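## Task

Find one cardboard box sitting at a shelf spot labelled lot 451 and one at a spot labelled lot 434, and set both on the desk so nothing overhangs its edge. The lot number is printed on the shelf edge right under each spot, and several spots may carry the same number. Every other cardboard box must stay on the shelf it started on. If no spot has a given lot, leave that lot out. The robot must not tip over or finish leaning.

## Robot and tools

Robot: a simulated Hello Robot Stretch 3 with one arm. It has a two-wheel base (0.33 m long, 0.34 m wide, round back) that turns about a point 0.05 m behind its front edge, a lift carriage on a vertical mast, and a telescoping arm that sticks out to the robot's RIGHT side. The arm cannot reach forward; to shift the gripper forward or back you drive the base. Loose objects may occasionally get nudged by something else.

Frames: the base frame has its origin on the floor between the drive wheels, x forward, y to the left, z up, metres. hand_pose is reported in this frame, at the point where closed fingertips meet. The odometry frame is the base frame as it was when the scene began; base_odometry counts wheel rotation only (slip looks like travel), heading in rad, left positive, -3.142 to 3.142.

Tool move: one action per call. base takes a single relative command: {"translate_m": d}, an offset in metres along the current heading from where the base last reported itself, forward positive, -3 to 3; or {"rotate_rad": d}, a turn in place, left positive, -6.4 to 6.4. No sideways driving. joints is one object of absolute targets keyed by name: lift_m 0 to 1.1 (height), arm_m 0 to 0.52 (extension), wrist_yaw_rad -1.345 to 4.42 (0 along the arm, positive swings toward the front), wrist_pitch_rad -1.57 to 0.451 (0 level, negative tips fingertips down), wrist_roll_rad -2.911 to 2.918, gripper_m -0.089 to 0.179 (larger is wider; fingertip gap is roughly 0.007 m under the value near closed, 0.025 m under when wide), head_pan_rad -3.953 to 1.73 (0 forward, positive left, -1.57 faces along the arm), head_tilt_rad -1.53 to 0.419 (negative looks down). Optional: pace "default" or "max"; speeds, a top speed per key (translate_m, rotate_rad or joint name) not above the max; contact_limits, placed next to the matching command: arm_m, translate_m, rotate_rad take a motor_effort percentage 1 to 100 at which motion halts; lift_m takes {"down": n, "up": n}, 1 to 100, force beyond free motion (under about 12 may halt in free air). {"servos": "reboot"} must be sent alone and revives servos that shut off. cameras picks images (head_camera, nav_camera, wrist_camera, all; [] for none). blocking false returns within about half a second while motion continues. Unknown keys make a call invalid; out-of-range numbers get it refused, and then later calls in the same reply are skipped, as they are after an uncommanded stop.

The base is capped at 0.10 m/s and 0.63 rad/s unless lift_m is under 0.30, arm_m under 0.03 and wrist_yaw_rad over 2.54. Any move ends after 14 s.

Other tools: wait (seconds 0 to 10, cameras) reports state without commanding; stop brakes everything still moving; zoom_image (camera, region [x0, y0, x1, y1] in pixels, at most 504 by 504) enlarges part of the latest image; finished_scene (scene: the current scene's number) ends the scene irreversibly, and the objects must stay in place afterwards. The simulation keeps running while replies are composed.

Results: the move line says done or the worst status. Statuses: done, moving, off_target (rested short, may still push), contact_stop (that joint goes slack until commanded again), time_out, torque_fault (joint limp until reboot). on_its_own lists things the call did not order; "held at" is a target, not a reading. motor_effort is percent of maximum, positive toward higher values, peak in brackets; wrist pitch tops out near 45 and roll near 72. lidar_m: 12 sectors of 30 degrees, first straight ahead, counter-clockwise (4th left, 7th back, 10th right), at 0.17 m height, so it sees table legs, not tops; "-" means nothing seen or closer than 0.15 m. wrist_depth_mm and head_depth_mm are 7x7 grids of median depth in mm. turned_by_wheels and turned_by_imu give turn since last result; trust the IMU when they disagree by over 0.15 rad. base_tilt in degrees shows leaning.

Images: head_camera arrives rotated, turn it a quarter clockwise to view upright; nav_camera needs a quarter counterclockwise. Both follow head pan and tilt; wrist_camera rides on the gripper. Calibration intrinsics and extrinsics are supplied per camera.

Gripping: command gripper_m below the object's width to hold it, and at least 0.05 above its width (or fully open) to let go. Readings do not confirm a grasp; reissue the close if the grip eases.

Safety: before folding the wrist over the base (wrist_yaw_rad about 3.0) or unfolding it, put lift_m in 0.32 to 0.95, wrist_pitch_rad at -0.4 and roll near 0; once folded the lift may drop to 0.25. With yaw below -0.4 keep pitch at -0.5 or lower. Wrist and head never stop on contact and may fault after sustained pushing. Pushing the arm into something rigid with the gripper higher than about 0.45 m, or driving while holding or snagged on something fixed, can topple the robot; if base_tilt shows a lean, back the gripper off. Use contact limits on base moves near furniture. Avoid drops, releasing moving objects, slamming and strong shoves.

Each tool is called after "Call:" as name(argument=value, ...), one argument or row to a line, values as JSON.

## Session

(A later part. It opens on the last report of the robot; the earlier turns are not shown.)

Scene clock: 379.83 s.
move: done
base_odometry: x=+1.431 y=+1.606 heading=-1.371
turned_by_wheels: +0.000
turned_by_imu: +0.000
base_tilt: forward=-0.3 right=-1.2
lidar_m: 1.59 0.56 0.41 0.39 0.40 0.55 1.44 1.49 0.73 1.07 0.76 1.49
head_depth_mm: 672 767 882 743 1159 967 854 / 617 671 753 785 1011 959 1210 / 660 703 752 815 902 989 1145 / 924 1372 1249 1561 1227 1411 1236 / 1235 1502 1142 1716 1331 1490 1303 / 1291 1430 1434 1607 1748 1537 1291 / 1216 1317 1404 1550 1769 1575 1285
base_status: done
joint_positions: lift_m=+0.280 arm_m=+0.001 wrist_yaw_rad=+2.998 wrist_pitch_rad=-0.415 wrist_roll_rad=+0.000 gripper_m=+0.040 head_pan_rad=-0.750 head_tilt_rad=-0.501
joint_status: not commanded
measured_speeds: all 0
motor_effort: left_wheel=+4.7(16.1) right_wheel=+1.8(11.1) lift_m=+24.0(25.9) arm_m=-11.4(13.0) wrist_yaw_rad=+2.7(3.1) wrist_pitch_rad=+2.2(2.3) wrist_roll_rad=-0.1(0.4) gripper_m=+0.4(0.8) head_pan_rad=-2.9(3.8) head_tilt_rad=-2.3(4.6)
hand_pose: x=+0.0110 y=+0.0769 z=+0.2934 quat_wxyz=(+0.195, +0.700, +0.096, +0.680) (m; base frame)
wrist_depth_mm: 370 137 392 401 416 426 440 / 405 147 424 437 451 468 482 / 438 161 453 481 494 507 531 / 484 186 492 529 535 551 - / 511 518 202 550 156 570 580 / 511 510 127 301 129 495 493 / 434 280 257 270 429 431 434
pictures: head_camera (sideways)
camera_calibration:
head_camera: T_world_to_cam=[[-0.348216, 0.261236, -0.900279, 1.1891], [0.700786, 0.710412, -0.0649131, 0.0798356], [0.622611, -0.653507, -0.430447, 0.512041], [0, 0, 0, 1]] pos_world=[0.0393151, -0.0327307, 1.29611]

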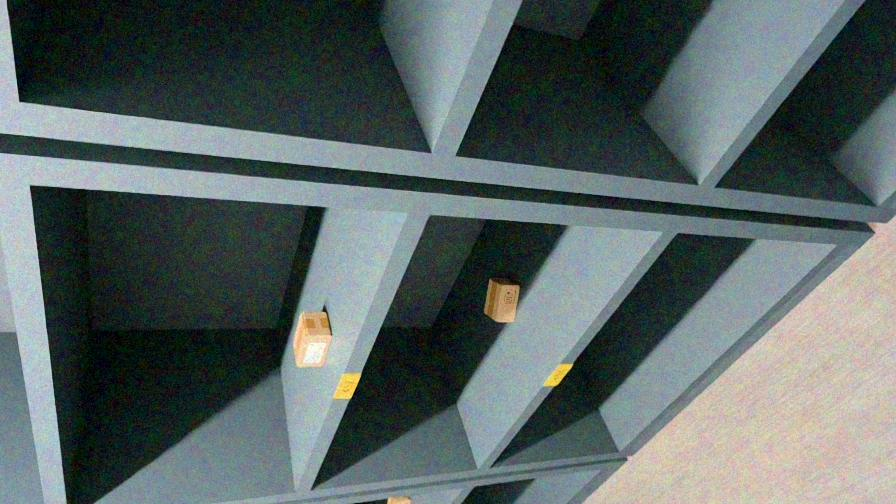

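Call:
zoom_image(
  camera="head_camera",
  region=[325, 365, 375, 410],
)

Call:
zoom_image(
  camera="head_camera",
  region=[535, 350, 585, 395],
)

Call:
move(
  base={"translate_m":0.7},
  pace="max",
  cameras=["head_camera"],
)

Call:
zoom_image(
  camera="head_camera",
  region=[300, 0, 800, 504],
)

Scaled by 10.080 from the camera's 896x504 image, which has a finer 1280x720 frame.

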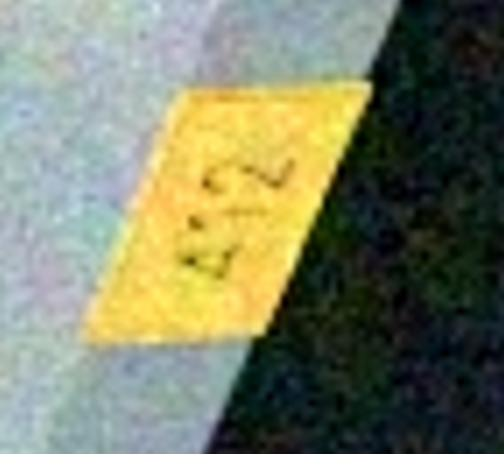

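Scaled by 10.080 from the camera's 896x504 image, which has a finer 1280x720 frame.

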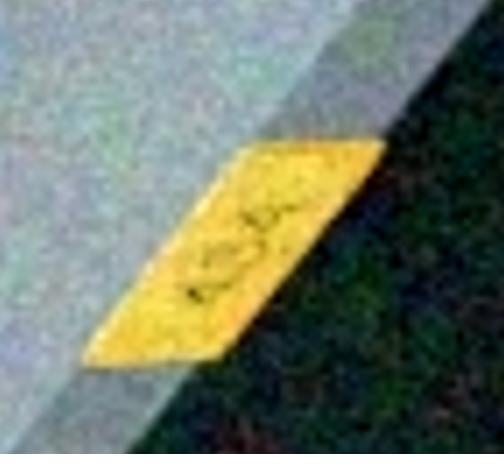

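Scene clock: 391.43 s.
move: done
base_odometry: x=+1.570 y=+0.920 heading=-1.371
turned_by_wheels: +0.000
turned_by_imu: +0.001
base_tilt: forward=-0.4 right=-1.2
lidar_m: 1.61 0.57 0.41 0.40 0.41 0.56 1.51 1.24 0.63 0.63 0.98 0.92
head_depth_mm: 834 1028 1074 722 1198 965 853 / 863 1051 1122 829 1245 959 1210 / 833 935 1020 1102 1216 1024 1228 / 761 835 918 1008 1114 1275 1264 / 801 872 953 1051 1168 1408 1298 / 1332 1665 1378 1720 1767 1548 1295 / 1416 1547 1616 1700 1870 1582 1291
base_status: done
joint_positions: lift_m=+0.280 arm_m=+0.001 wrist_yaw_rad=+2.998 wrist_pitch_rad=-0.415 wrist_roll_rad=+0.000 gripper_m=+0.040 head_pan_rad=-0.750 head_tilt_rad=-0.501
joint_status: not commanded
measured_speeds: all 0
motor_effort: left_wheel=-0.8(12.4) right_wheel=+4.1(14.9) lift_m=+24.7(25.2) arm_m=-8.6(10.3) wrist_yaw_rad=+0.7(3.6) wrist_pitch_rad=+2.2(2.4) wrist_roll_rad=-0.3(0.3) gripper_m=+0.1(0.8) head_pan_rad=-2.5(3.5) head_tilt_rad=+0.4(1.5)
hand_pose: x=+0.0110 y=+0.0769 z=+0.2934 quat_wxyz=(+0.195, +0.700, +0.096, +0.680) (m; base frame)
wrist_depth_mm: 378 137 399 413 424 435 443 / 413 147 427 449 458 475 492 / 443 162 458 488 502 523 533 / 483 186 496 537 544 - - / 519 521 202 162 156 577 583 / 517 513 127 301 129 501 493 / 437 280 257 270 425 433 429
pictures: head_camera (sideways)
camera_calibration:
head_camera: T_world_to_cam=[[-0.348216, 0.261236, -0.900279, 1.1891], [0.700786, 0.710412, -0.0649131, 0.0798356], [0.622611, -0.653507, -0.430447, 0.512041], [0, 0, 0, 1]] pos_world=[0.0393151, -0.0327307, 1.29611]

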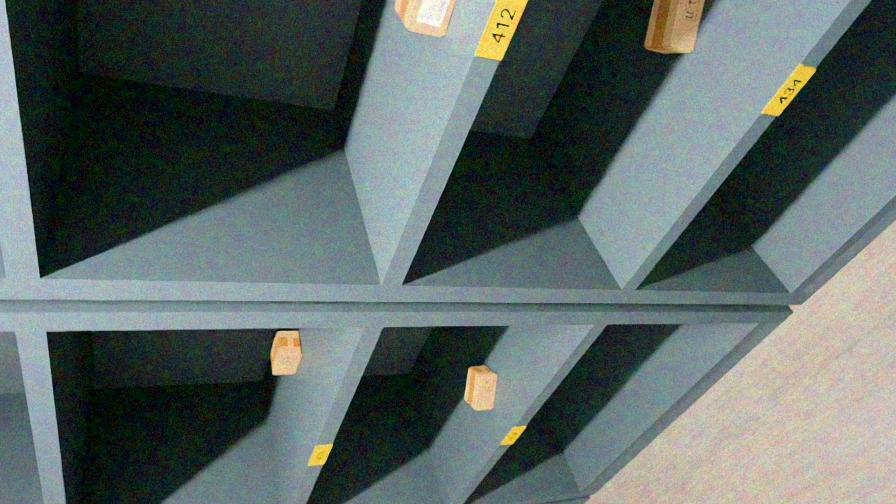

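Scaled by 1.000.

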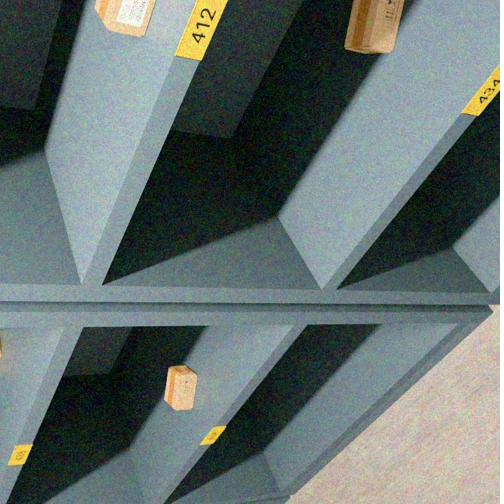

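Call:
move(
  base={"translate_m":0.275},
  joints={"lift_m":0.54,"head_pan_rad":-1.57},
  pace="max",
  cameras=["head_camera"],
)

Call:
move(
  joints={"wrist_yaw_rad":0,"gripper_m":0.179},
  pace="max",
  cameras=[],
)

Call:
move(
  joints={"wrist_pitch_rad":-0.2,"arm_m":0.1},
  cameras=["wrist_camera"],
)

Scene clock: 412.53 s.
move: done
base_odometry: x=+1.625 y=+0.651 heading=-1.371
turned_by_wheels: +0.000
turned_by_imu: +0.000
base_tilt: forward=-0.2 right=-1.1
lidar_m: 1.62 0.58 0.42 0.40 0.42 0.57 1.52 1.48 0.74 1.06 0.73 1.48
head_depth_mm: 830 940 1000 740 1083 964 1005 / 854 939 1010 728 1191 962 1180 / 866 938 1014 723 1190 951 1175 / 867 938 1016 707 1189 947 1166 / 865 935 1005 702 1181 943 1194 / 863 932 997 699 1186 938 1189 / 859 932 989 689 1157 931 1177
base_status: done
joint_positions: lift_m=+0.540 arm_m=+0.001 wrist_yaw_rad=+2.998 wrist_pitch_rad=-0.415 wrist_roll_rad=+0.000 gripper_m=+0.040 head_pan_rad=-1.571 head_tilt_rad=-0.501
joint_status: all done
measured_speeds: all 0
motor_effort: left_wheel=+3.8(11.2) right_wheel=+3.2(13.8) lift_m=+23.0(34.5) arm_m=-6.1(7.9) wrist_yaw_rad=+1.4(2.7) wrist_pitch_rad=+2.3(2.4) wrist_roll_rad=-0.1(0.4) gripper_m=+0.3(1.1) head_pan_rad=+3.8(5.6) head_tilt_rad=+3.8(4.2)
hand_pose: x=+0.0110 y=+0.0769 z=+0.5533 quat_wxyz=(+0.195, +0.700, +0.096, +0.680) (m; base frame)
wrist_depth_mm: 377 137 398 412 425 434 448 / 413 148 432 453 460 479 493 / 446 162 461 491 504 517 539 / 495 187 221 536 540 - - / 529 208 200 - 152 - - / - - 127 - 126 754 753 / - - 258 694 686 698 702
pictures: head_camera (sideways)
camera_calibration:
head_camera: T_world_to_cam=[[-0.0463345, 0.432865, -0.900267, 1.18726], [0.997486, -0.0283292, -0.0649593, 0.078145], [-0.0536225, -0.901013, -0.430464, 0.516152], [0, 0, 0, 1]] pos_world=[0.00474003, -0.0466506, 1.29611]

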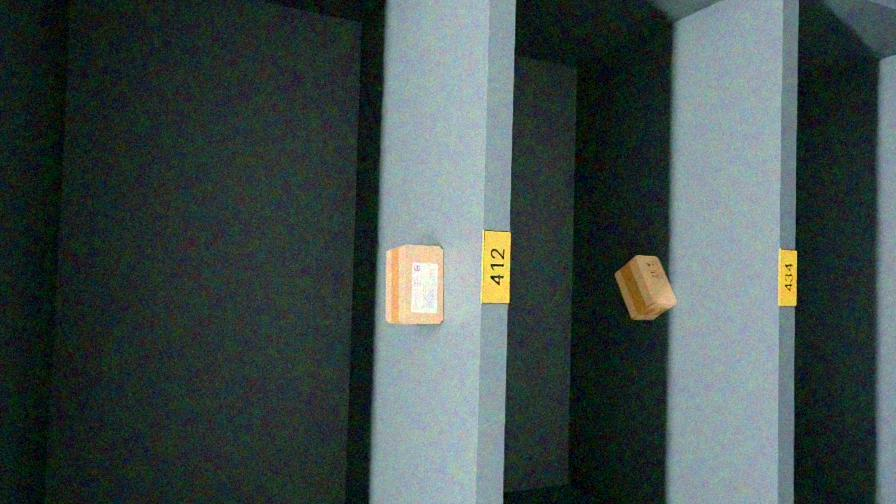

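Scene clock: 414.47 s.
move: done
base_odometry: x=+1.625 y=+0.651 heading=-1.371
turned_by_wheels: +0.000
turned_by_imu: +0.000
base_tilt: forward=-0.5 right=-1.3
lidar_m: 1.62 0.58 0.42 0.40 0.42 0.57 1.52 1.49 0.74 1.06 0.74 1.48
head_depth_mm: 830 943 1003 740 1088 965 1003 / 857 948 1013 730 1196 958 1179 / 864 939 1011 722 1192 948 1173 / 869 938 1010 706 1186 948 1174 / 866 937 1008 703 1188 943 1186 / 863 935 1002 700 1183 935 1187 / 859 933 988 691 1156 936 1180
base_status: not commanded
joint_positions: lift_m=+0.540 arm_m=+0.001 wrist_yaw_rad=+0.003 wrist_pitch_rad=-0.415 wrist_roll_rad=+0.000 gripper_m=+0.179 head_pan_rad=-1.570 head_tilt_rad=-0.500
joint_status: all done
measured_speeds: all 0
motor_effort: left_wheel=+3.8(4.1) right_wheel=+3.1(4.1) lift_m=+23.7(24.3) arm_m=-4.9(6.6) wrist_yaw_rad=-2.5(9.2) wrist_pitch_rad=+2.4(2.4) wrist_roll_rad=+0.1(0.3) gripper_m=+0.6(83.1) head_pan_rad=+2.9(4.1) head_tilt_rad=+5.0(5.0)
hand_pose: x=-0.0208 y=-0.3703 z=+0.5533 quat_wxyz=(+0.692, +0.147, -0.691, -0.145) (m; base frame)
wrist_depth_mm: 502 - - 518 - 529 - / 437 433 429 422 416 413 407 / 395 391 388 382 379 377 371 / 505 - - - - - - / 505 146 - - - - - / - 126 - - - - - / 118 682 - - - - 105
pictures: none
No camera images: "cameras" was empty.

Scene clock: 416.43 s.
move: done
base_odometry: x=+1.625 y=+0.651 heading=-1.371
turned_by_wheels: +0.000
turned_by_imu: +0.000
base_tilt: forward=-0.5 right=-1.1
lidar_m: 1.62 0.57 0.42 0.40 0.42 0.56 1.52 1.48 0.74 1.06 0.73 1.48
head_depth_mm: 827 941 1003 740 1088 964 1003 / 852 941 1009 732 1200 961 1178 / 866 941 1009 723 1193 956 1143 / 866 937 1008 706 1186 948 1169 / 866 932 1007 704 1182 941 1166 / 862 933 1003 699 1177 939 1182 / 863 930 993 692 1164 932 1182
base_status: not commanded
joint_positions: lift_m=+0.540 arm_m=+0.100 wrist_yaw_rad=+0.003 wrist_pitch_rad=-0.222 wrist_roll_rad=+0.000 gripper_m=+0.179 head_pan_rad=-1.570 head_tilt_rad=-0.500
joint_status: all done
measured_speeds: all 0
motor_effort: left_wheel=+3.9(4.4) right_wheel=+3.0(3.7) lift_m=+24.9(24.9) arm_m=+13.3(15.0) wrist_yaw_rad=-2.6(4.4) wrist_pitch_rad=+3.6(5.5) wrist_roll_rad=+0.1(0.3) gripper_m=+0.9(1.4) head_pan_rad=+3.9(4.0) head_tilt_rad=+3.6(4.6)
hand_pose: x=-0.0207 y=-0.4896 z=+0.5988 quat_wxyz=(+0.703, +0.080, -0.702, -0.078) (m; base frame)
wrist_depth_mm: 502 - - - - - - / 500 - - - - 654 - / 501 542 491 472 529 521 521 / 402 400 396 392 390 389 389 / 316 314 312 310 309 303 298 / - 140 - - - - - / - - - - - - 105
pictures: wrist_camera
camera_calibration:
wrist_camera: T_world_to_cam=[[-0.998865, -0.0442089, -0.0177512, -0.0251285], [-0.00200364, 0.411269, -0.911512, 0.779693], [0.0475974, -0.910441, -0.410891, -0.0325244], [0, 0, 0, 1]] pos_world=[-0.0219897, -0.351386, 0.69689]

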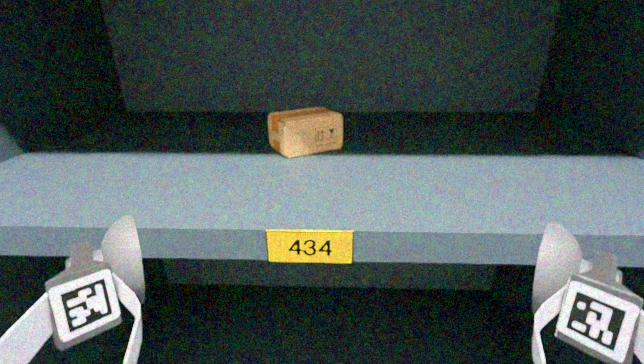

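Call:
move(
  base={"translate_m":0.04},
  joints={"lift_m":0.528},
  cameras=[],
)

Call:
move(
  joints={"arm_m":0.31},
  contact_limits={"arm_m":35},
  cameras=["wrist_camera"],
)

Scene clock: 425.40 s.
move: done
base_odometry: x=+1.633 y=+0.612 heading=-1.371
turned_by_wheels: +0.000
turned_by_imu: +0.000
base_tilt: forward=-0.2 right=-1.2
lidar_m: 1.62 0.58 0.42 0.40 0.42 0.57 1.52 1.52 0.76 1.05 0.71 1.44
head_depth_mm: 830 942 1013 740 1159 966 1096 / 853 942 1011 730 1198 960 1184 / 869 935 1008 724 1189 950 1148 / 866 937 1010 705 1187 949 1169 / 863 934 1006 708 1181 943 1167 / 862 929 1000 701 1187 935 1183 / 861 928 988 692 1111 935 1154
base_status: done
joint_positions: lift_m=+0.528 arm_m=+0.100 wrist_yaw_rad=+0.003 wrist_pitch_rad=-0.221 wrist_roll_rad=+0.000 gripper_m=+0.179 head_pan_rad=-1.570 head_tilt_rad=-0.500
joint_status: all done
measured_speeds: all 0
motor_effort: left_wheel=+3.5(9.8) right_wheel=+7.7(10.1) lift_m=+23.4(24.8) arm_m=+11.2(12.3) wrist_yaw_rad=-2.1(4.1) wrist_pitch_rad=+3.5(3.6) wrist_roll_rad=-0.2(0.3) gripper_m=+0.8(1.0) head_pan_rad=+3.4(3.9) head_tilt_rad=+4.1(4.7)
hand_pose: x=-0.0208 y=-0.4897 z=+0.5870 quat_wxyz=(+0.703, +0.079, -0.702, -0.077) (m; base frame)
wrist_depth_mm: 479 - - - - - 619 / 477 - - - - - 646 / 467 501 502 455 497 487 486 / 371 370 366 365 362 361 356 / 310 305 303 303 300 296 292 / 119 140 - - - - - / 118 - - - - - 105
pictures: none
No camera images: "cameras" was empty.

Scene clock: 428.17 s.
move: done
base_odometry: x=+1.633 y=+0.612 heading=-1.371
turned_by_wheels: +0.000
turned_by_imu: +0.000
base_tilt: forward=-0.4 right=-1.3
lidar_m: 1.62 0.58 0.42 0.40 0.42 0.57 1.52 1.52 0.76 1.05 0.71 1.44
head_depth_mm: 832 945 1015 740 1156 970 1101 / 855 938 1008 732 1203 958 1180 / 867 938 1008 722 1197 952 591 / 867 931 1007 704 1189 947 619 / 865 936 1005 708 1180 945 1164 / 863 929 1003 701 1179 938 1193 / 861 931 988 692 1115 930 1150
base_status: not commanded
joint_positions: lift_m=+0.528 arm_m=+0.310 wrist_yaw_rad=+0.003 wrist_pitch_rad=-0.221 wrist_roll_rad=+0.000 gripper_m=+0.179 head_pan_rad=-1.570 head_tilt_rad=-0.500
joint_status: all done
measured_speeds: all 0
motor_effort: left_wheel=+3.0(3.9) right_wheel=+8.3(9.1) lift_m=+24.3(25.4) arm_m=+12.0(15.1) wrist_yaw_rad=-3.8(4.2) wrist_pitch_rad=+3.5(3.6) wrist_roll_rad=+0.0(0.3) gripper_m=+0.6(1.1) head_pan_rad=+3.4(3.9) head_tilt_rad=+3.2(4.6)
contact_limits: arm_m 35 (drawing in: default 31, maximum 55; extending or still: default 40, maximum 69)
hand_pose: x=-0.0208 y=-0.6997 z=+0.5870 quat_wxyz=(+0.703, +0.079, -0.702, -0.077) (m; base frame)
wrist_depth_mm: 438 - - - - - - / 463 - - - - - - / 459 500 492 492 486 447 475 / 368 369 364 266 339 360 358 / 291 262 274 261 271 272 283 / 119 203 219 219 218 217 217 / 118 178 183 183 182 181 107
pictures: wrist_camera
camera_calibration:
wrist_camera: T_world_to_cam=[[-0.99887, -0.0440837, -0.0177769, -0.0345375], [-0.00190129, 0.410746, -0.911748, 0.854991], [0.047495, -0.910683, -0.410366, -0.229146], [0, 0, 0, 1]] pos_world=[-0.0219896, -0.561386, 0.684889]

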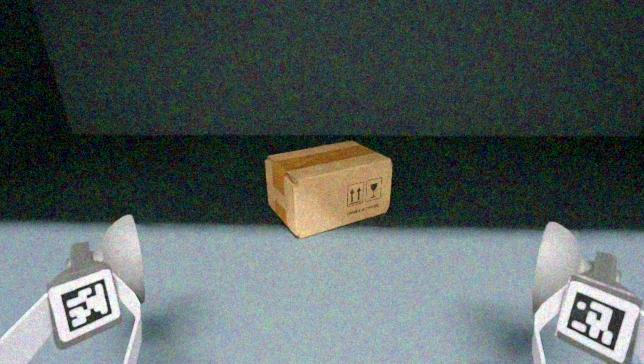

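Call:
move(
  joints={"arm_m":0.412},
  contact_limits={"arm_m":35},
  cameras=["wrist_camera"],
)

Call:
move(
  joints={"gripper_m":0.04},
  cameras=["wrist_camera"],
)

Scene clock: 439.20 s.
move: done
base_odometry: x=+1.633 y=+0.612 heading=-1.371
turned_by_wheels: +0.000
turned_by_imu: +0.000
base_tilt: forward=-0.3 right=-1.2
lidar_m: 1.62 0.58 0.42 0.40 0.42 0.57 1.53 1.52 0.76 1.06 0.71 1.44
head_depth_mm: 828 944 1017 741 1157 971 1095 / 852 938 1014 731 1199 960 1178 / 867 935 1006 720 1187 870 605 / 868 936 1006 704 1183 788 1167 / 863 931 1001 705 1181 939 1166 / 862 934 1003 699 1180 940 1187 / 863 932 989 692 1111 935 1159
base_status: not commanded
joint_positions: lift_m=+0.528 arm_m=+0.412 wrist_yaw_rad=+0.003 wrist_pitch_rad=-0.221 wrist_roll_rad=+0.000 gripper_m=+0.179 head_pan_rad=-1.570 head_tilt_rad=-0.500
joint_status: all done
measured_speeds: all 0
motor_effort: left_wheel=+3.3(3.9) right_wheel=+7.9(8.9) lift_m=+26.2(26.4) arm_m=+13.2(14.8) wrist_yaw_rad=-2.9(4.7) wrist_pitch_rad=+3.4(3.6) wrist_roll_rad=+0.1(0.4) gripper_m=+0.5(1.1) head_pan_rad=+2.5(3.6) head_tilt_rad=+3.1(4.6)
contact_limits: arm_m 35 (drawing in: default 31, maximum 55; extending or still: default 40, maximum 69)
hand_pose: x=-0.0208 y=-0.8017 z=+0.5870 quat_wxyz=(+0.703, +0.079, -0.702, -0.077) (m; base frame)
wrist_depth_mm: - - - - - - - / - - - - - - - / - - - - - - - / 367 365 365 361 360 357 358 / 290 261 248 182 246 271 284 / 118 144 210 170 209 217 216 / 118 177 183 176 182 182 107
pictures: wrist_camera
camera_calibration:
wrist_camera: T_world_to_cam=[[-0.99887, -0.0440837, -0.0177769, -0.039034], [-0.00190129, 0.410746, -0.911748, 0.896887], [0.047495, -0.910683, -0.410366, -0.322035], [0, 0, 0, 1]] pos_world=[-0.0219896, -0.663386, 0.684889]

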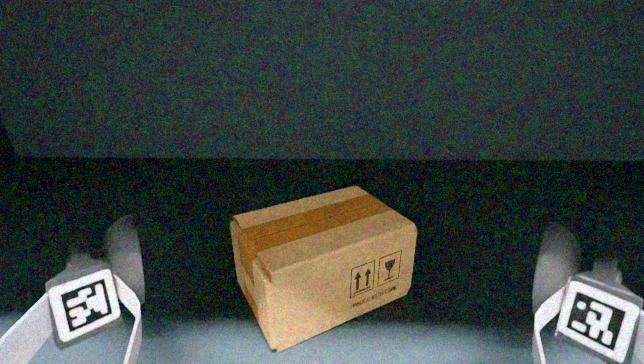

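Scene clock: 441.13 s.
move: done
base_odometry: x=+1.633 y=+0.612 heading=-1.371
turned_by_wheels: +0.000
turned_by_imu: +0.000
base_tilt: forward=-0.3 right=-1.2
lidar_m: 1.62 0.58 0.42 0.40 0.42 0.57 1.52 1.51 0.76 1.06 0.71 1.45
head_depth_mm: 832 942 1012 739 1154 966 1095 / 859 941 1011 729 1200 956 1178 / 865 942 1009 724 1189 870 605 / 864 935 1004 702 1180 789 1170 / 865 935 1002 708 1185 937 1171 / 859 934 1001 701 1182 935 1190 / 859 933 991 692 1109 933 1154
base_status: not commanded
joint_positions: lift_m=+0.528 arm_m=+0.412 wrist_yaw_rad=+0.003 wrist_pitch_rad=-0.221 wrist_roll_rad=+0.000 gripper_m=+0.040 head_pan_rad=-1.570 head_tilt_rad=-0.500
joint_status: all done
measured_speeds: all 0
motor_effort: left_wheel=+3.6(3.9) right_wheel=+7.8(8.8) lift_m=+26.3(27.0) arm_m=+13.4(14.2) wrist_yaw_rad=-3.3(4.4) wrist_pitch_rad=+3.5(3.6) wrist_roll_rad=+0.2(0.3) gripper_m=-0.7(84.2) head_pan_rad=+2.3(3.4) head_tilt_rad=+3.6(4.1)
contact_limits: arm_m 35 (drawing in: default 31, maximum 55; extending or still: default 40, maximum 69)
hand_pose: x=-0.0208 y=-0.8017 z=+0.5870 quat_wxyz=(+0.703, +0.079, -0.702, -0.077) (m; base frame)
wrist_depth_mm: - - - - - - - / - - - - - - - / - - - - - - - / 366 365 364 365 359 357 358 / 277 274 274 181 200 271 271 / 221 219 127 166 130 217 217 / 190 183 171 176 170 181 181
pictures: wrist_camera
camera_calibration:
wrist_camera: T_world_to_cam=[[-0.99887, -0.0440837, -0.0177769, -0.039034], [-0.00190129, 0.410746, -0.911748, 0.896887], [0.047495, -0.910683, -0.410366, -0.322035], [0, 0, 0, 1]] pos_world=[-0.0219896, -0.663386, 0.684889]

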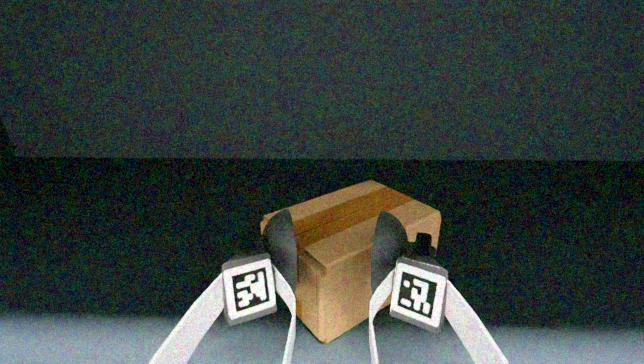

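Call:
move(
  joints={"gripper_m":0.179},
  cameras=[],
)

Call:
move(
  joints={"arm_m":0.447},
  contact_limits={"arm_m":35},
  cameras=["wrist_camera"],
)

Call:
move(
  joints={"gripper_m":0.03},
  cameras=["wrist_camera"],
)

Scene clock: 452.30 s.
move: done
base_odometry: x=+1.633 y=+0.612 heading=-1.371
turned_by_wheels: +0.000
turned_by_imu: +0.000
base_tilt: forward=-0.4 right=-1.3
lidar_m: 1.62 0.58 0.42 0.40 0.42 0.57 1.52 1.52 0.76 1.05 0.71 1.44
head_depth_mm: 829 941 1013 739 1157 966 1096 / 856 941 1007 730 1200 963 1186 / 869 941 1008 724 1187 869 602 / 867 933 1005 703 1186 788 1166 / 865 930 1006 708 1183 942 1161 / 860 932 999 700 1182 934 1187 / 862 932 989 692 1118 933 1155
base_status: not commanded
joint_positions: lift_m=+0.528 arm_m=+0.412 wrist_yaw_rad=+0.003 wrist_pitch_rad=-0.221 wrist_roll_rad=+0.000 gripper_m=+0.179 head_pan_rad=-1.570 head_tilt_rad=-0.500
joint_status: all done
measured_speeds: all 0
motor_effort: left_wheel=+3.2(3.9) right_wheel=+7.4(8.5) lift_m=+28.3(28.3) arm_m=+12.3(13.5) wrist_yaw_rad=-2.8(4.5) wrist_pitch_rad=+3.6(3.6) wrist_roll_rad=-0.1(0.3) gripper_m=+1.0(84.0) head_pan_rad=+2.9(3.1) head_tilt_rad=+2.7(4.1)
contact_limits: arm_m 35 (drawing in: default 31, maximum 55; extending or still: default 40, maximum 69)
hand_pose: x=-0.0208 y=-0.8017 z=+0.5870 quat_wxyz=(+0.703, +0.079, -0.702, -0.077) (m; base frame)
wrist_depth_mm: - - - - - - - / - - - - - - - / - - - - - - - / 369 367 364 363 360 358 356 / 290 260 274 182 200 271 282 / 119 144 218 173 207 216 217 / 118 177 188 177 181 181 107
pictures: none
No camera images: "cameras" was empty.

Scene clock: 453.60 s.
move: done
base_odometry: x=+1.633 y=+0.612 heading=-1.371
turned_by_wheels: +0.000
turned_by_imu: +0.000
base_tilt: forward=-0.3 right=-1.1
lidar_m: 1.62 0.58 0.42 0.40 0.42 0.57 1.53 1.51 0.76 1.06 0.71 1.44
head_depth_mm: 831 942 1013 737 1161 967 1098 / 856 941 1013 733 1197 963 1182 / 865 937 1009 724 1186 720 612 / 866 935 1014 701 1184 745 1169 / 862 933 1001 707 1185 944 1169 / 863 933 998 701 1174 937 1193 / 861 931 989 690 1116 934 1154
base_status: not commanded
joint_positions: lift_m=+0.528 arm_m=+0.447 wrist_yaw_rad=+0.003 wrist_pitch_rad=-0.221 wrist_roll_rad=+0.000 gripper_m=+0.179 head_pan_rad=-1.570 head_tilt_rad=-0.500
joint_status: all done
measured_speeds: all 0
motor_effort: left_wheel=+3.4(3.8) right_wheel=+7.4(8.0) lift_m=+28.1(28.4) arm_m=+12.1(14.8) wrist_yaw_rad=-2.0(4.8) wrist_pitch_rad=+3.4(3.6) wrist_roll_rad=-0.1(0.3) gripper_m=+0.5(1.2) head_pan_rad=+2.8(3.1) head_tilt_rad=+3.3(3.5)
contact_limits: arm_m 35 (drawing in: default 31, maximum 55; extending or still: default 40, maximum 69)
hand_pose: x=-0.0208 y=-0.8367 z=+0.5870 quat_wxyz=(+0.703, +0.079, -0.702, -0.077) (m; base frame)
wrist_depth_mm: - - - - - - - / - - - - - - - / - - - - - - - / 345 366 361 339 358 336 335 / 289 260 272 181 181 269 282 / 119 144 210 151 157 217 216 / 118 177 176 137 170 181 107
pictures: wrist_camera
camera_calibration:
wrist_camera: T_world_to_cam=[[-0.99887, -0.0440837, -0.0177769, -0.040577], [-0.00190129, 0.410746, -0.911748, 0.911264], [0.047495, -0.910683, -0.410366, -0.353909], [0, 0, 0, 1]] pos_world=[-0.0219896, -0.698386, 0.684889]

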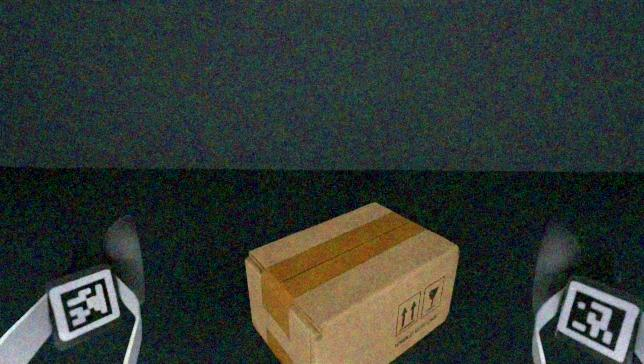

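Scene clock: 455.63 s.
move: done
base_odometry: x=+1.633 y=+0.612 heading=-1.371
turned_by_wheels: +0.000
turned_by_imu: +0.000
base_tilt: forward=-0.3 right=-1.4
lidar_m: 1.61 0.58 0.42 0.40 0.42 0.57 1.52 1.51 0.76 1.05 0.71 1.44
head_depth_mm: 830 941 1011 740 1153 966 1095 / 855 945 1014 728 1201 961 1183 / 869 938 1010 726 1193 724 612 / 867 935 1006 702 1185 743 1166 / 864 932 1004 708 1180 943 1164 / 862 932 1001 699 1179 939 1185 / 861 936 991 693 1110 935 1152
base_status: not commanded
joint_positions: lift_m=+0.528 arm_m=+0.447 wrist_yaw_rad=+0.000 wrist_pitch_rad=-0.221 wrist_roll_rad=+0.000 gripper_m=+0.030 head_pan_rad=-1.570 head_tilt_rad=-0.500
joint_status: all done
measured_speeds: all 0
motor_effort: left_wheel=+3.2(3.8) right_wheel=+7.6(8.2) lift_m=+28.9(29.2) arm_m=+6.5(12.5) wrist_yaw_rad=+0.0(3.9) wrist_pitch_rad=+3.6(3.6) wrist_roll_rad=+0.0(0.3) gripper_m=-8.0(83.9) head_pan_rad=+2.8(3.1) head_tilt_rad=+2.8(4.0)
contact_limits: arm_m 35 (drawing in: default 31, maximum 55; extending or still: default 40, maximum 69)
hand_pose: x=-0.0214 y=-0.8367 z=+0.5870 quat_wxyz=(+0.703, +0.079, -0.702, -0.078) (m; base frame)
wrist_depth_mm: - - - - - - - / - - - - - - - / - - - - - - - / 346 366 363 359 357 335 354 / 274 275 250 182 190 269 269 / 220 219 127 164 127 216 216 / 190 171 171 175 170 181 180
pictures: wrist_camera
camera_calibration:
wrist_camera: T_world_to_cam=[[-0.998973, -0.0416682, -0.0178043, -0.039071], [-0.000883358, 0.410755, -0.911745, 0.911291], [0.045304, -0.910793, -0.41037, -0.354023], [0, 0, 0, 1]] pos_world=[-0.0221872, -0.698387, 0.684889]

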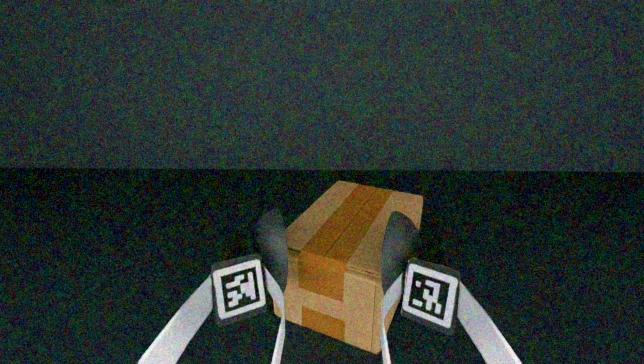

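Call:
move(
  joints={"gripper_m":-0.01},
  cameras=[],
)

Call:
move(
  joints={"lift_m":0.57},
  speeds={"lift_m":0.04},
  cameras=["wrist_camera"],
)

Scene clock: 461.20 s.
move: done
base_odometry: x=+1.633 y=+0.612 heading=-1.371
turned_by_wheels: +0.000
turned_by_imu: +0.000
base_tilt: forward=-0.3 right=-1.2
lidar_m: 1.62 0.58 0.42 0.40 0.42 0.57 1.52 1.51 0.76 1.06 0.71 1.44
head_depth_mm: 830 941 1014 739 1154 971 1096 / 856 943 1013 732 1196 960 1178 / 867 936 1006 722 1186 723 610 / 866 935 1012 704 1193 743 1165 / 865 938 1006 707 1185 943 1170 / 862 929 999 699 1182 937 1187 / 860 931 986 691 1112 929 1151
base_status: not commanded
joint_positions: lift_m=+0.528 arm_m=+0.447 wrist_yaw_rad=+0.000 wrist_pitch_rad=-0.221 wrist_roll_rad=+0.000 gripper_m=-0.009 head_pan_rad=-1.570 head_tilt_rad=-0.500
joint_status: all done
measured_speeds: all 0
motor_effort: left_wheel=+3.0(3.6) right_wheel=+7.6(8.0) lift_m=+30.3(30.3) arm_m=-4.9(5.0) wrist_yaw_rad=-2.1(2.1) wrist_pitch_rad=+3.4(3.6) wrist_roll_rad=+0.1(0.3) gripper_m=-18.5(95.6) head_pan_rad=+2.2(2.9) head_tilt_rad=+2.4(3.5)
contact_limits: arm_m 35 (drawing in: default 31, maximum 55; extending or still: default 40, maximum 69)
hand_pose: x=-0.0214 y=-0.8367 z=+0.5870 quat_wxyz=(+0.703, +0.079, -0.702, -0.078) (m; base frame)
wrist_depth_mm: - - - - - - - / - - - - - - - / - - - - - - - / 343 366 363 361 357 356 355 / 275 275 274 180 200 271 268 / 220 219 127 163 130 217 215 / 189 189 130 170 170 181 181
pictures: none
No camera images: "cameras" was empty.

Scene clock: 462.73 s.
move: done
base_odometry: x=+1.633 y=+0.612 heading=-1.371
turned_by_wheels: +0.000
turned_by_imu: +0.000
base_tilt: forward=-0.4 right=-1.1
lidar_m: 1.62 0.58 0.42 0.40 0.42 0.57 1.52 1.52 0.76 1.06 0.71 1.44
head_depth_mm: 827 939 1014 736 1157 966 1101 / 853 942 1010 734 1194 958 1152 / 865 941 1010 721 1189 695 843 / 861 936 1004 701 1187 726 1165 / 863 931 1003 706 1179 942 1162 / 863 934 997 699 1180 934 1184 / 865 928 987 692 1119 936 1157
base_status: not commanded
joint_positions: lift_m=+0.570 arm_m=+0.447 wrist_yaw_rad=+0.000 wrist_pitch_rad=-0.225 wrist_roll_rad=+0.000 gripper_m=-0.009 head_pan_rad=-1.570 head_tilt_rad=-0.500
joint_status: all done
measured_speeds: all 0
motor_effort: left_wheel=+3.2(3.6) right_wheel=+7.1(8.1) lift_m=+31.3(33.6) arm_m=-9.3(9.7) wrist_yaw_rad=-1.7(2.6) wrist_pitch_rad=+4.1(4.2) wrist_roll_rad=-0.1(0.3) gripper_m=-18.3(18.8) head_pan_rad=+2.0(3.2) head_tilt_rad=+2.6(3.0)
contact_limits: arm_m 35 (drawing in: default 31, maximum 55; extending or still: default 40, maximum 69)
hand_pose: x=-0.0214 y=-0.8364 z=+0.6282 quat_wxyz=(+0.703, +0.080, -0.702, -0.079) (m; base frame)
wrist_depth_mm: - - - - - - - / - - - - - - - / - - - - - - - / - - - 234 - - - / 350 348 347 172 205 342 341 / 280 279 127 163 130 276 275 / 232 240 217 184 172 230 230
pictures: wrist_camera
camera_calibration:
wrist_camera: T_world_to_cam=[[-0.998973, -0.0416121, -0.0179368, -0.0381974], [-0.000883702, 0.413654, -0.910434, 0.950428], [0.0453047, -0.909483, -0.413266, -0.333984], [0, 0, 0, 1]] pos_world=[-0.0221872, -0.69849, 0.726592]

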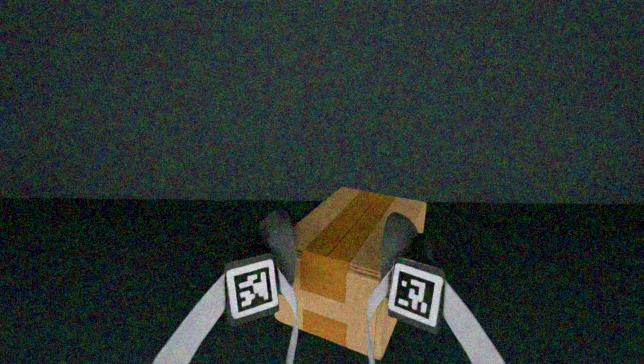

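Call:
move(
  joints={"arm_m":0.01,"lift_m":0.62},
  cameras=[],
)

Call:
move(
  joints={"wrist_yaw_rad":1.57},
  cameras=["wrist_camera"],
)

Call:
move(
  base={"translate_m":-1.2},
  contact_limits={"translate_m":45},
  cameras=[],
)

Call:
move(
  base={"translate_m":-0.7},
  contact_limits={"translate_m":45},
  cameras=["wrist_camera","nav_camera"],
)

Scene clock: 499.13 s.
move: done
base_odometry: x=+1.633 y=+0.612 heading=-1.371
turned_by_wheels: +0.000
turned_by_imu: +0.000
base_tilt: forward=-0.3 right=-1.3
lidar_m: 1.62 0.58 0.42 0.40 0.42 0.57 1.52 1.51 0.76 1.06 0.71 1.44
head_depth_mm: 827 946 1016 739 1158 965 1098 / 853 941 1011 731 1200 960 1182 / 867 936 1009 724 1185 955 1148 / 867 938 1006 702 1185 951 635 / 869 932 1003 707 1183 947 1193 / 865 932 998 700 1180 938 1183 / 861 929 994 693 1110 933 1156
base_status: not commanded
joint_positions: lift_m=+0.620 arm_m=+0.010 wrist_yaw_rad=+0.000 wrist_pitch_rad=-0.226 wrist_roll_rad=+0.000 gripper_m=-0.009 head_pan_rad=-1.570 head_tilt_rad=-0.500
joint_status: all done
measured_speeds: all 0
motor_effort: left_wheel=+2.9(3.8) right_wheel=+7.8(8.0) lift_m=+25.8(33.0) arm_m=-12.4(14.8) wrist_yaw_rad=-1.2(2.2) wrist_pitch_rad=+4.3(4.4) wrist_roll_rad=-0.1(0.4) gripper_m=-18.5(18.9) head_pan_rad=+2.6(2.7) head_tilt_rad=+2.1(3.1)
hand_pose: x=-0.0214 y=-0.3993 z=+0.6779 quat_wxyz=(+0.703, +0.080, -0.702, -0.080) (m; base frame)
wrist_depth_mm: 479 - - - - - - / 478 - - - - 738 - / 479 - - - - 764 - / 482 - - 233 543 515 539 / 445 440 435 172 205 439 430 / 483 - 125 163 129 417 - / 510 - 110 168 130 - -
pictures: none
No camera images: "cameras" was empty.

Scene clock: 500.93 s.
move: done
base_odometry: x=+1.633 y=+0.612 heading=-1.371
turned_by_wheels: +0.000
turned_by_imu: +0.000
base_tilt: forward=-0.5 right=-1.3
lidar_m: 1.62 0.58 0.42 0.40 0.42 0.57 1.52 1.51 0.76 1.06 0.71 1.45
head_depth_mm: 829 944 1012 741 1158 965 1095 / 853 943 1009 733 1202 962 1182 / 869 939 1009 726 1191 956 1173 / 866 936 1007 705 1187 946 1171 / 863 938 1008 708 1182 947 1196 / 862 935 1004 699 1180 940 1179 / 863 927 993 691 1113 930 1156
base_status: not commanded
joint_positions: lift_m=+0.620 arm_m=+0.010 wrist_yaw_rad=+1.567 wrist_pitch_rad=-0.226 wrist_roll_rad=+0.000 gripper_m=-0.009 head_pan_rad=-1.570 head_tilt_rad=-0.500
joint_status: all done
measured_speeds: all 0
motor_effort: left_wheel=+3.4(3.6) right_wheel=+7.6(8.1) lift_m=+27.6(27.6) arm_m=-11.2(13.0) wrist_yaw_rad=+2.1(6.2) wrist_pitch_rad=+4.2(4.3) wrist_roll_rad=+0.0(0.3) gripper_m=-17.9(18.8) head_pan_rad=+2.0(2.5) head_tilt_rad=+2.1(2.7)
hand_pose: x=+0.2230 y=-0.1559 z=+0.6779 quat_wxyz=(+0.554, +0.552, -0.441, +0.440) (m; base frame)
wrist_depth_mm: - - - - - - - / - - - - - - - / - - - - - - 818 / - - - - - - - / - - - 172 206 - - / - - 125 163 129 - - / - 884 893 176 874 881 -
pictures: wrist_camera
camera_calibration:
wrist_camera: T_world_to_cam=[[0.0374704, -0.999137, -0.0178954, -0.145345], [-0.414542, 0.000752944, -0.91003, 0.742066], [0.909259, 0.0415176, -0.414156, 0.250611], [0, 0, 0, 1]] pos_world=[0.0851932, -0.156183, 0.776493]

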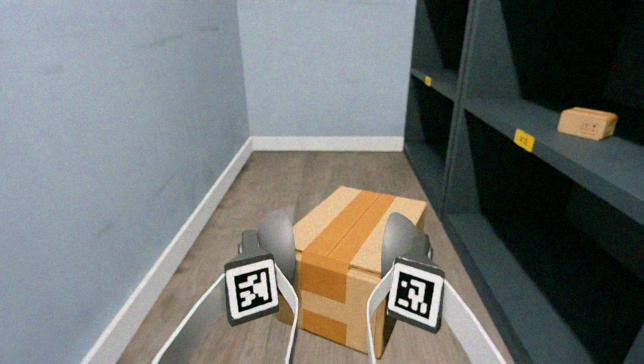

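Scene clock: 514.07 s.
move: done
base_odometry: x=+1.394 y=+1.788 heading=-1.371
turned_by_wheels: +0.000
turned_by_imu: -0.001
base_tilt: forward=-0.2 right=-1.2
lidar_m: 1.57 0.56 0.41 0.39 0.41 0.55 1.26 1.30 0.65 0.76 0.90 0.88
head_depth_mm: 571 565 594 667 2060 1633 1330 / 721 819 801 688 766 822 1218 / 878 947 1026 722 1160 950 1145 / 871 948 1015 715 1196 950 1197 / 874 947 1014 750 1192 944 1186 / 871 944 1002 744 1196 909 1183 / 871 938 999 737 1194 933 1182
base_status: done
joint_positions: lift_m=+0.620 arm_m=+0.010 wrist_yaw_rad=+1.567 wrist_pitch_rad=-0.226 wrist_roll_rad=+0.000 gripper_m=-0.009 head_pan_rad=-1.570 head_tilt_rad=-0.500
joint_status: not commanded
measured_speeds: all 0
motor_effort: left_wheel=-6.7(10.2) right_wheel=-4.7(14.3) lift_m=+30.3(32.4) arm_m=+1.3(11.5) wrist_yaw_rad=+2.4(3.5) wrist_pitch_rad=+4.3(4.4) wrist_roll_rad=+0.0(0.4) gripper_m=-18.3(19.0) head_pan_rad=+2.1(2.5) head_tilt_rad=+1.8(2.8)
contact_limits: translate_m 45 (maximum 100)
hand_pose: x=+0.2230 y=-0.1559 z=+0.6779 quat_wxyz=(+0.554, +0.552, -0.441, +0.440) (m; base frame)
wrist_depth_mm: - - - - - - - / - - - - - - - / - - - - - - - / - - - - - - 677 / - - - 173 205 - - / - - 125 163 129 - - / - 870 872 176 885 868 -
pictures: none
No camera images: "cameras" was empty.

Scene clock: 522.20 s.
move: done
base_odometry: x=+1.256 y=+2.474 heading=-1.371
turned_by_wheels: +0.000
turned_by_imu: -0.001
base_tilt: forward=-0.3 right=-1.1
lidar_m: 1.55 0.55 0.40 0.38 0.40 0.54 0.57 0.59 0.80 2.12 0.77 1.47
head_depth_mm: 1560 1535 1497 1485 1458 1430 1289 / 2284 2231 2152 2117 1925 1621 1322 / 2770 2994 3260 2874 2098 1620 1309 / 2803 3028 3255 2961 2064 1597 1305 / 2781 3001 3267 2914 2052 1594 1298 / 2791 3008 3233 2887 2035 1581 1295 / 2796 3029 3134 2851 2032 1485 1287
base_status: done
joint_positions: lift_m=+0.620 arm_m=+0.010 wrist_yaw_rad=+1.567 wrist_pitch_rad=-0.226 wrist_roll_rad=+0.000 gripper_m=-0.009 head_pan_rad=-1.570 head_tilt_rad=-0.500
joint_status: not commanded
measured_speeds: all 0
motor_effort: left_wheel=-4.6(11.1) right_wheel=-6.8(14.5) lift_m=+29.1(30.9) arm_m=+9.0(9.1) wrist_yaw_rad=+2.1(3.7) wrist_pitch_rad=+4.2(4.4) wrist_roll_rad=+0.2(0.3) gripper_m=-18.4(19.1) head_pan_rad=+1.8(2.0) head_tilt_rad=+1.0(2.1)
contact_limits: translate_m 45 (maximum 100)
hand_pose: x=+0.2230 y=-0.1559 z=+0.6779 quat_wxyz=(+0.554, +0.552, -0.441, +0.440) (m; base frame)
wrist_depth_mm: - - - - - - - / - - - - - - - / - - - - - - 823 / - - - - - - - / - - - 172 205 - - / - - 125 163 129 - - / - 882 866 176 884 903 -
pictures: nav_camera (sideways), wrist_camera
camera_calibration:
nav_camera: T_world_to_cam=[[0.0173985, -0.455979, 0.88982, -1.11495], [-0.999789, -0.017632, 0.0105134, 0.0426287], [0.0108954, -0.889816, -0.45619, 0.546915], [0, 0, 0, 1]] pos_world=[0.0560594, -0.0209902, 1.24116]
wrist_camera: T_world_to_cam=[[0.0374704, -0.999137, -0.0178954, -0.145345], [-0.414542, 0.000752944, -0.91003, 0.742066], [0.909259, 0.0415176, -0.414156, 0.250611], [0, 0, 0, 1]] pos_world=[0.0851932, -0.156183, 0.776493]

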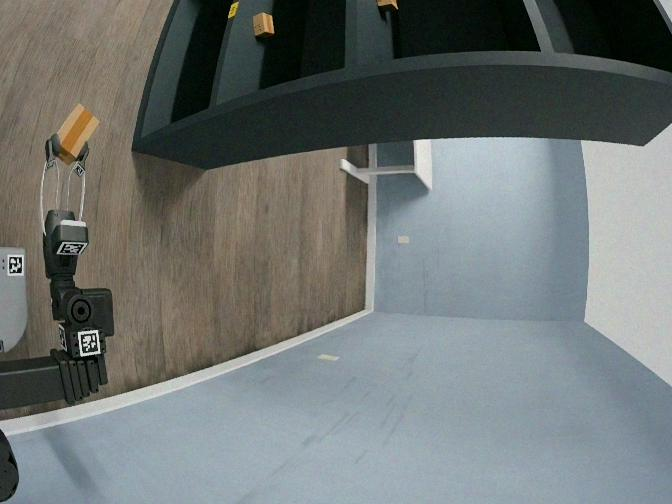

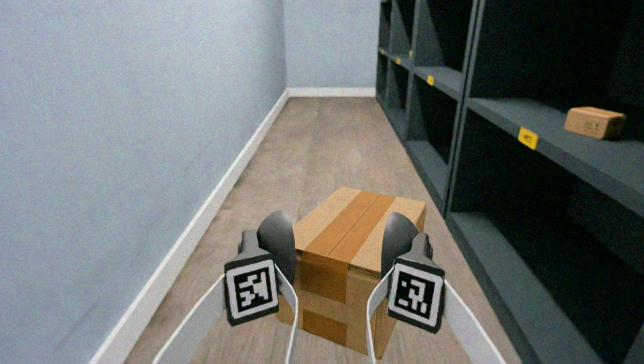

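Call:
move(
  base={"rotate_rad":-1.571},
  cameras=[],
)

Call:
move(
  base={"translate_m":1.1},
  contact_limits={"translate_m":45},
  cameras=["nav_camera","wrist_camera"],
)

Scene clock: 533.43 s.
move: done
base_odometry: x=+1.256 y=+2.474 heading=-2.942
turned_by_wheels: -1.571
turned_by_imu: -1.546
base_tilt: forward=-0.4 right=-1.2
lidar_m: 2.23 0.77 1.47 1.48 0.54 0.40 0.38 0.40 0.55 0.56 0.59 0.81
head_depth_mm: 448 484 528 581 642 721 822 / 448 484 528 579 643 721 822 / 448 484 528 579 643 721 821 / 447 484 526 579 644 722 820 / 447 484 527 576 641 720 819 / 447 483 525 579 642 719 818 / 447 483 527 576 640 718 819
base_status: done
joint_positions: lift_m=+0.620 arm_m=+0.010 wrist_yaw_rad=+1.567 wrist_pitch_rad=-0.226 wrist_roll_rad=+0.000 gripper_m=-0.009 head_pan_rad=-1.570 head_tilt_rad=-0.500
joint_status: not commanded
measured_speeds: all 0
motor_effort: left_wheel=+7.8(11.4) right_wheel=-10.5(13.6) lift_m=+29.3(29.3) arm_m=+3.7(12.5) wrist_yaw_rad=+2.1(3.4) wrist_pitch_rad=+4.3(4.3) wrist_roll_rad=-0.2(0.3) gripper_m=-18.1(18.8) head_pan_rad=+0.7(1.7) head_tilt_rad=+0.9(1.6)
hand_pose: x=+0.2230 y=-0.1559 z=+0.6779 quat_wxyz=(+0.554, +0.552, -0.441, +0.440) (m; base frame)
wrist_depth_mm: - - - - - - 530 / - - - - - - 559 / - - - - - - 553 / - - - - - - 527 / - - - 172 205 - 550 / - - 125 163 129 - 547 / - 931 880 175 860 823 544
pictures: none
No camera images: "cameras" was empty.

Scene clock: 545.57 s.
move: done
base_odometry: x=+0.177 y=+2.255 heading=-2.941
turned_by_wheels: +0.000
turned_by_imu: -0.001
base_tilt: forward=-0.2 right=-1.2
lidar_m: 2.23 2.00 2.30 0.45 0.47 0.64 1.47 0.81 0.59 0.57 0.59 0.81
head_depth_mm: 450 487 531 583 648 726 828 / 451 486 530 582 646 728 826 / 450 487 530 582 647 727 826 / 449 487 531 582 645 725 823 / 449 486 530 583 646 724 825 / 448 485 529 582 646 723 824 / 449 486 530 582 646 722 822
base_status: done
joint_positions: lift_m=+0.620 arm_m=+0.010 wrist_yaw_rad=+1.567 wrist_pitch_rad=-0.226 wrist_roll_rad=+0.000 gripper_m=-0.009 head_pan_rad=-1.570 head_tilt_rad=-0.500
joint_status: not commanded
measured_speeds: all 0
motor_effort: left_wheel=+8.3(12.1) right_wheel=+0.5(10.8) lift_m=+26.3(28.7) arm_m=-12.4(13.5) wrist_yaw_rad=+2.1(3.7) wrist_pitch_rad=+4.2(4.4) wrist_roll_rad=+0.3(0.3) gripper_m=-18.8(18.9) head_pan_rad=+0.2(1.6) head_tilt_rad=+0.1(1.4)
contact_limits: translate_m 45 (maximum 100)
hand_pose: x=+0.2230 y=-0.1559 z=+0.6779 quat_wxyz=(+0.554, +0.552, -0.441, +0.440) (m; base frame)
wrist_depth_mm: - - - - - - 552 / - - - - - - 557 / - - - - - - 554 / - - - - - - 530 / - - - 173 205 - 526 / - - 125 163 129 - 533 / 942 970 878 176 866 791 558
pictures: nav_camera (sideways), wrist_camera
camera_calibration:
nav_camera: T_world_to_cam=[[0.0173985, -0.455979, 0.88982, -1.11495], [-0.999789, -0.017632, 0.0105134, 0.0426287], [0.0108954, -0.889816, -0.45619, 0.546915], [0, 0, 0, 1]] pos_world=[0.0560594, -0.0209902, 1.24116]
wrist_camera: T_world_to_cam=[[0.0375616, -0.999133, -0.017936, -0.145321], [-0.414542, 0.000752106, -0.91003, 0.742066], [0.909255, 0.0416174, -0.414154, 0.250626], [0, 0, 0, 1]] pos_world=[0.0851931, -0.156183, 0.776493]

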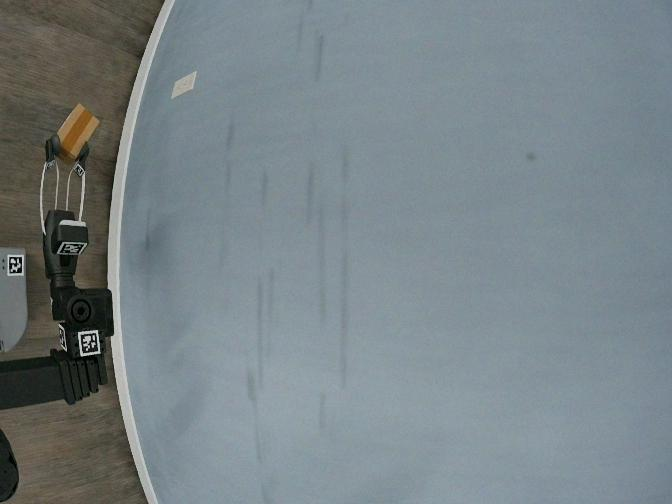

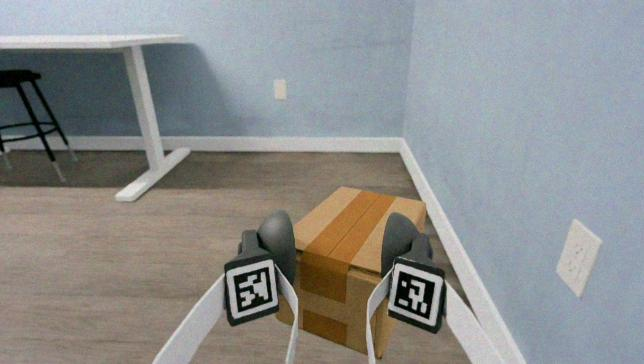

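Call:
move(
  base={"rotate_rad":1.047},
  joints={"lift_m":0.85},
  cameras=[],
)

Call:
move(
  base={"translate_m":1.3},
  contact_limits={"translate_m":45},
  cameras=[],
)

Call:
move(
  base={"translate_m":0.2},
  contact_limits={"translate_m":45},
  cameras=[],
)

Call:
move(
  base={"rotate_rad":0.524},
  joints={"wrist_yaw_rad":0},
  cameras=["wrist_camera","nav_camera"],
)

Scene clock: 560.53 s.
move: done
base_odometry: x=+0.177 y=+2.255 heading=-1.895
turned_by_wheels: +1.047
turned_by_imu: +1.031
base_tilt: forward=-0.4 right=-1.3
lidar_m: 2.77 0.45 0.46 0.63 1.48 0.81 0.59 0.57 0.59 0.80 2.18 2.00
head_depth_mm: 622 650 681 715 748 791 835 / 699 734 773 815 869 922 961 / 797 842 897 956 1032 1104 1120 / 931 995 1068 1153 1260 1381 1305 / 1117 1211 1324 1464 1629 1568 1293 / 1396 1550 1737 1973 1953 1582 1290 / 1809 1959 2137 2335 2034 1579 1291
base_status: done
joint_positions: lift_m=+0.850 arm_m=+0.010 wrist_yaw_rad=+1.567 wrist_pitch_rad=-0.227 wrist_roll_rad=+0.000 gripper_m=-0.009 head_pan_rad=-1.570 head_tilt_rad=-0.500
joint_status: all done
measured_speeds: all 0
motor_effort: left_wheel=-8.8(13.6) right_wheel=+10.1(12.8) lift_m=+31.5(34.9) arm_m=-12.0(13.4) wrist_yaw_rad=+2.4(3.3) wrist_pitch_rad=+4.4(4.6) wrist_roll_rad=+0.1(0.3) gripper_m=-18.0(18.9) head_pan_rad=+0.1(0.9) head_tilt_rad=-1.1(1.3)
hand_pose: x=+0.2229 y=-0.1559 z=+0.9076 quat_wxyz=(+0.555, +0.552, -0.441, +0.439) (m; base frame)
wrist_depth_mm: - - - - - - - / - - - - - - - / - - - - - - - / - - - - - - - / - - - 172 205 - - / - - 125 163 129 - - / - - - 176 - - -
pictures: none
No camera images: "cameras" was empty.

Scene clock: 574.67 s.
move: done
base_odometry: x=-0.237 y=+1.023 heading=-1.895
turned_by_wheels: +0.000
turned_by_imu: +0.000
base_tilt: forward=-0.3 right=-1.2
lidar_m: 2.26 2.60 0.94 0.69 0.67 0.69 0.94 1.68 1.74 1.68 1.13 1.10
head_depth_mm: 1835 1938 2034 2132 2102 1635 1353 / 1761 1938 2144 2334 2117 1632 1347 / 1656 1808 1992 2187 2085 1614 1341 / 1576 1690 1852 2052 2076 1599 1307 / 1471 1591 1730 1899 1991 1587 1301 / 1407 1506 1625 1386 1811 1532 1280 / 1331 1425 1531 1292 1044 1531 1291
base_status: done
joint_positions: lift_m=+0.850 arm_m=+0.010 wrist_yaw_rad=+1.567 wrist_pitch_rad=-0.227 wrist_roll_rad=+0.000 gripper_m=-0.009 head_pan_rad=-1.570 head_tilt_rad=-0.500
joint_status: not commanded
measured_speeds: all 0
motor_effort: left_wheel=+0.0(9.3) right_wheel=+9.9(14.2) lift_m=+24.9(32.1) arm_m=-11.0(13.2) wrist_yaw_rad=+2.6(3.8) wrist_pitch_rad=+4.4(4.6) wrist_roll_rad=+0.0(0.4) gripper_m=-18.2(19.2) head_pan_rad=-0.5(0.9) head_tilt_rad=-1.3(2.2)
contact_limits: translate_m 45 (maximum 100)
hand_pose: x=+0.2229 y=-0.1559 z=+0.9076 quat_wxyz=(+0.555, +0.552, -0.441, +0.439) (m; base frame)
wrist_depth_mm: - - - - - - - / - - - - - - - / - - - - - - - / - - - - - - - / - - - 172 205 - - / - - 125 164 130 - - / - - - 175 - - -
pictures: none
No camera images: "cameras" was empty.

Scene clock: 577.80 s.
move: done
base_odometry: x=-0.300 y=+0.834 heading=-1.895
turned_by_wheels: +0.000
turned_by_imu: -0.001
base_tilt: forward=-0.4 right=-1.2
lidar_m: 2.12 2.42 1.09 0.79 0.77 0.79 1.08 1.85 1.91 1.14 1.00 0.94
head_depth_mm: 1779 1970 2155 2310 2108 1633 1358 / 1651 1813 2022 2264 2119 1616 1359 / 1554 1690 1869 2078 2080 1612 1338 / 1461 1595 1733 1889 1854 1607 1309 / 1386 1494 1629 1325 1062 1496 1296 / 1311 1396 1516 1298 962 1548 1294 / 1245 1337 1436 1291 915 1580 1287
base_status: done
joint_positions: lift_m=+0.850 arm_m=+0.010 wrist_yaw_rad=+1.567 wrist_pitch_rad=-0.227 wrist_roll_rad=+0.000 gripper_m=-0.009 head_pan_rad=-1.570 head_tilt_rad=-0.500
joint_status: not commanded
measured_speeds: all 0
motor_effort: left_wheel=+4.5(9.5) right_wheel=+5.8(12.7) lift_m=+25.1(25.9) arm_m=-10.5(11.6) wrist_yaw_rad=+1.4(3.0) wrist_pitch_rad=+4.4(4.6) wrist_roll_rad=-0.1(0.3) gripper_m=-18.7(18.8) head_pan_rad=-0.6(1.0) head_tilt_rad=-0.7(2.1)
contact_limits: translate_m 45 (maximum 100)
hand_pose: x=+0.2229 y=-0.1559 z=+0.9076 quat_wxyz=(+0.555, +0.552, -0.441, +0.439) (m; base frame)
wrist_depth_mm: - - - - - - - / - - - - - - - / - - - - - - - / - - - - - - - / - - - 172 206 - - / - - 125 163 129 - - / - - - 176 - - -
pictures: none
No camera images: "cameras" was empty.

Scene clock: 579.77 s.
move: done
base_odometry: x=-0.300 y=+0.834 heading=-1.372
turned_by_wheels: +0.524
turned_by_imu: +0.516
base_tilt: forward=-0.2 right=-1.1
lidar_m: 2.43 1.09 0.79 0.76 0.79 1.07 1.85 1.92 1.14 1.00 0.94 2.11
head_depth_mm: 1269 1374 1495 1382 1000 1627 1321 / 1256 1365 1489 1363 991 1481 1353 / 1255 1371 1490 1349 986 1521 312 / 1258 1363 1489 1332 976 490 291 / 1259 1359 1496 1317 970 1540 1300 / 1260 1370 1475 1313 958 1586 1295 / 1256 1356 1470 1287 949 1478 1290
base_status: done
joint_positions: lift_m=+0.850 arm_m=+0.010 wrist_yaw_rad=+0.003 wrist_pitch_rad=-0.227 wrist_roll_rad=+0.000 gripper_m=-0.009 head_pan_rad=-1.570 head_tilt_rad=-0.500
joint_status: all done
measured_speeds: all 0
motor_effort: left_wheel=-8.2(12.5) right_wheel=+8.6(12.7) lift_m=+25.3(26.0) arm_m=-11.6(11.6) wrist_yaw_rad=-2.1(7.4) wrist_pitch_rad=+4.5(4.6) wrist_roll_rad=+0.0(0.3) gripper_m=-18.2(18.9) head_pan_rad=-0.3(1.3) head_tilt_rad=-1.5(2.1)
hand_pose: x=-0.0208 y=-0.3992 z=+0.9076 quat_wxyz=(+0.703, +0.081, -0.702, -0.079) (m; base frame)
wrist_depth_mm: - - - - - - - / - - - - - - - / - - - - - - - / - - - - - - - / - - - 173 182 - - / - - 125 162 129 - - / - - - 176 - - -
pictures: nav_camera (sideways), wrist_camera
camera_calibration:
nav_camera: T_world_to_cam=[[0.0173985, -0.455979, 0.88982, -1.11495], [-0.999789, -0.017632, 0.0105134, 0.0426287], [0.0108954, -0.889816, -0.45619, 0.546915], [0, 0, 0, 1]] pos_world=[0.0560594, -0.0209902, 1.24116]
wrist_camera: T_world_to_cam=[[-0.998874, -0.0438976, -0.0179729, -0.0153558], [-0.00190107, 0.415643, -0.909526, 1.02399], [0.0473963, -0.908468, -0.415259, 0.181399], [0, 0, 0, 1]] pos_world=[-0.0219895, -0.261492, 1.00639]

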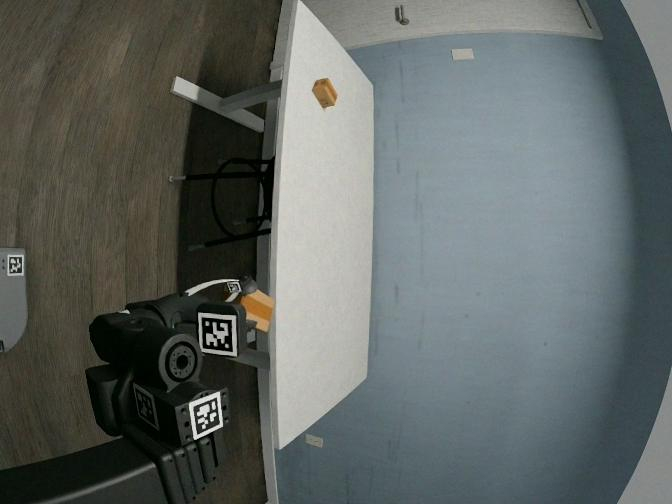

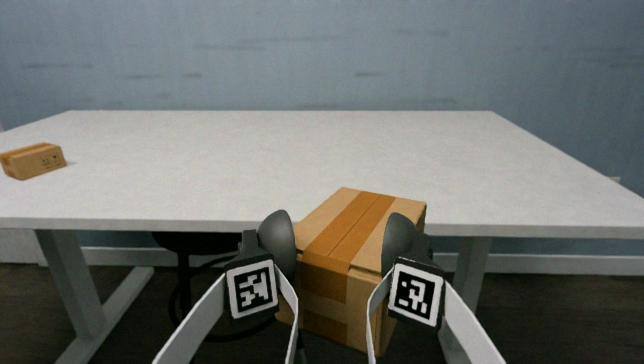

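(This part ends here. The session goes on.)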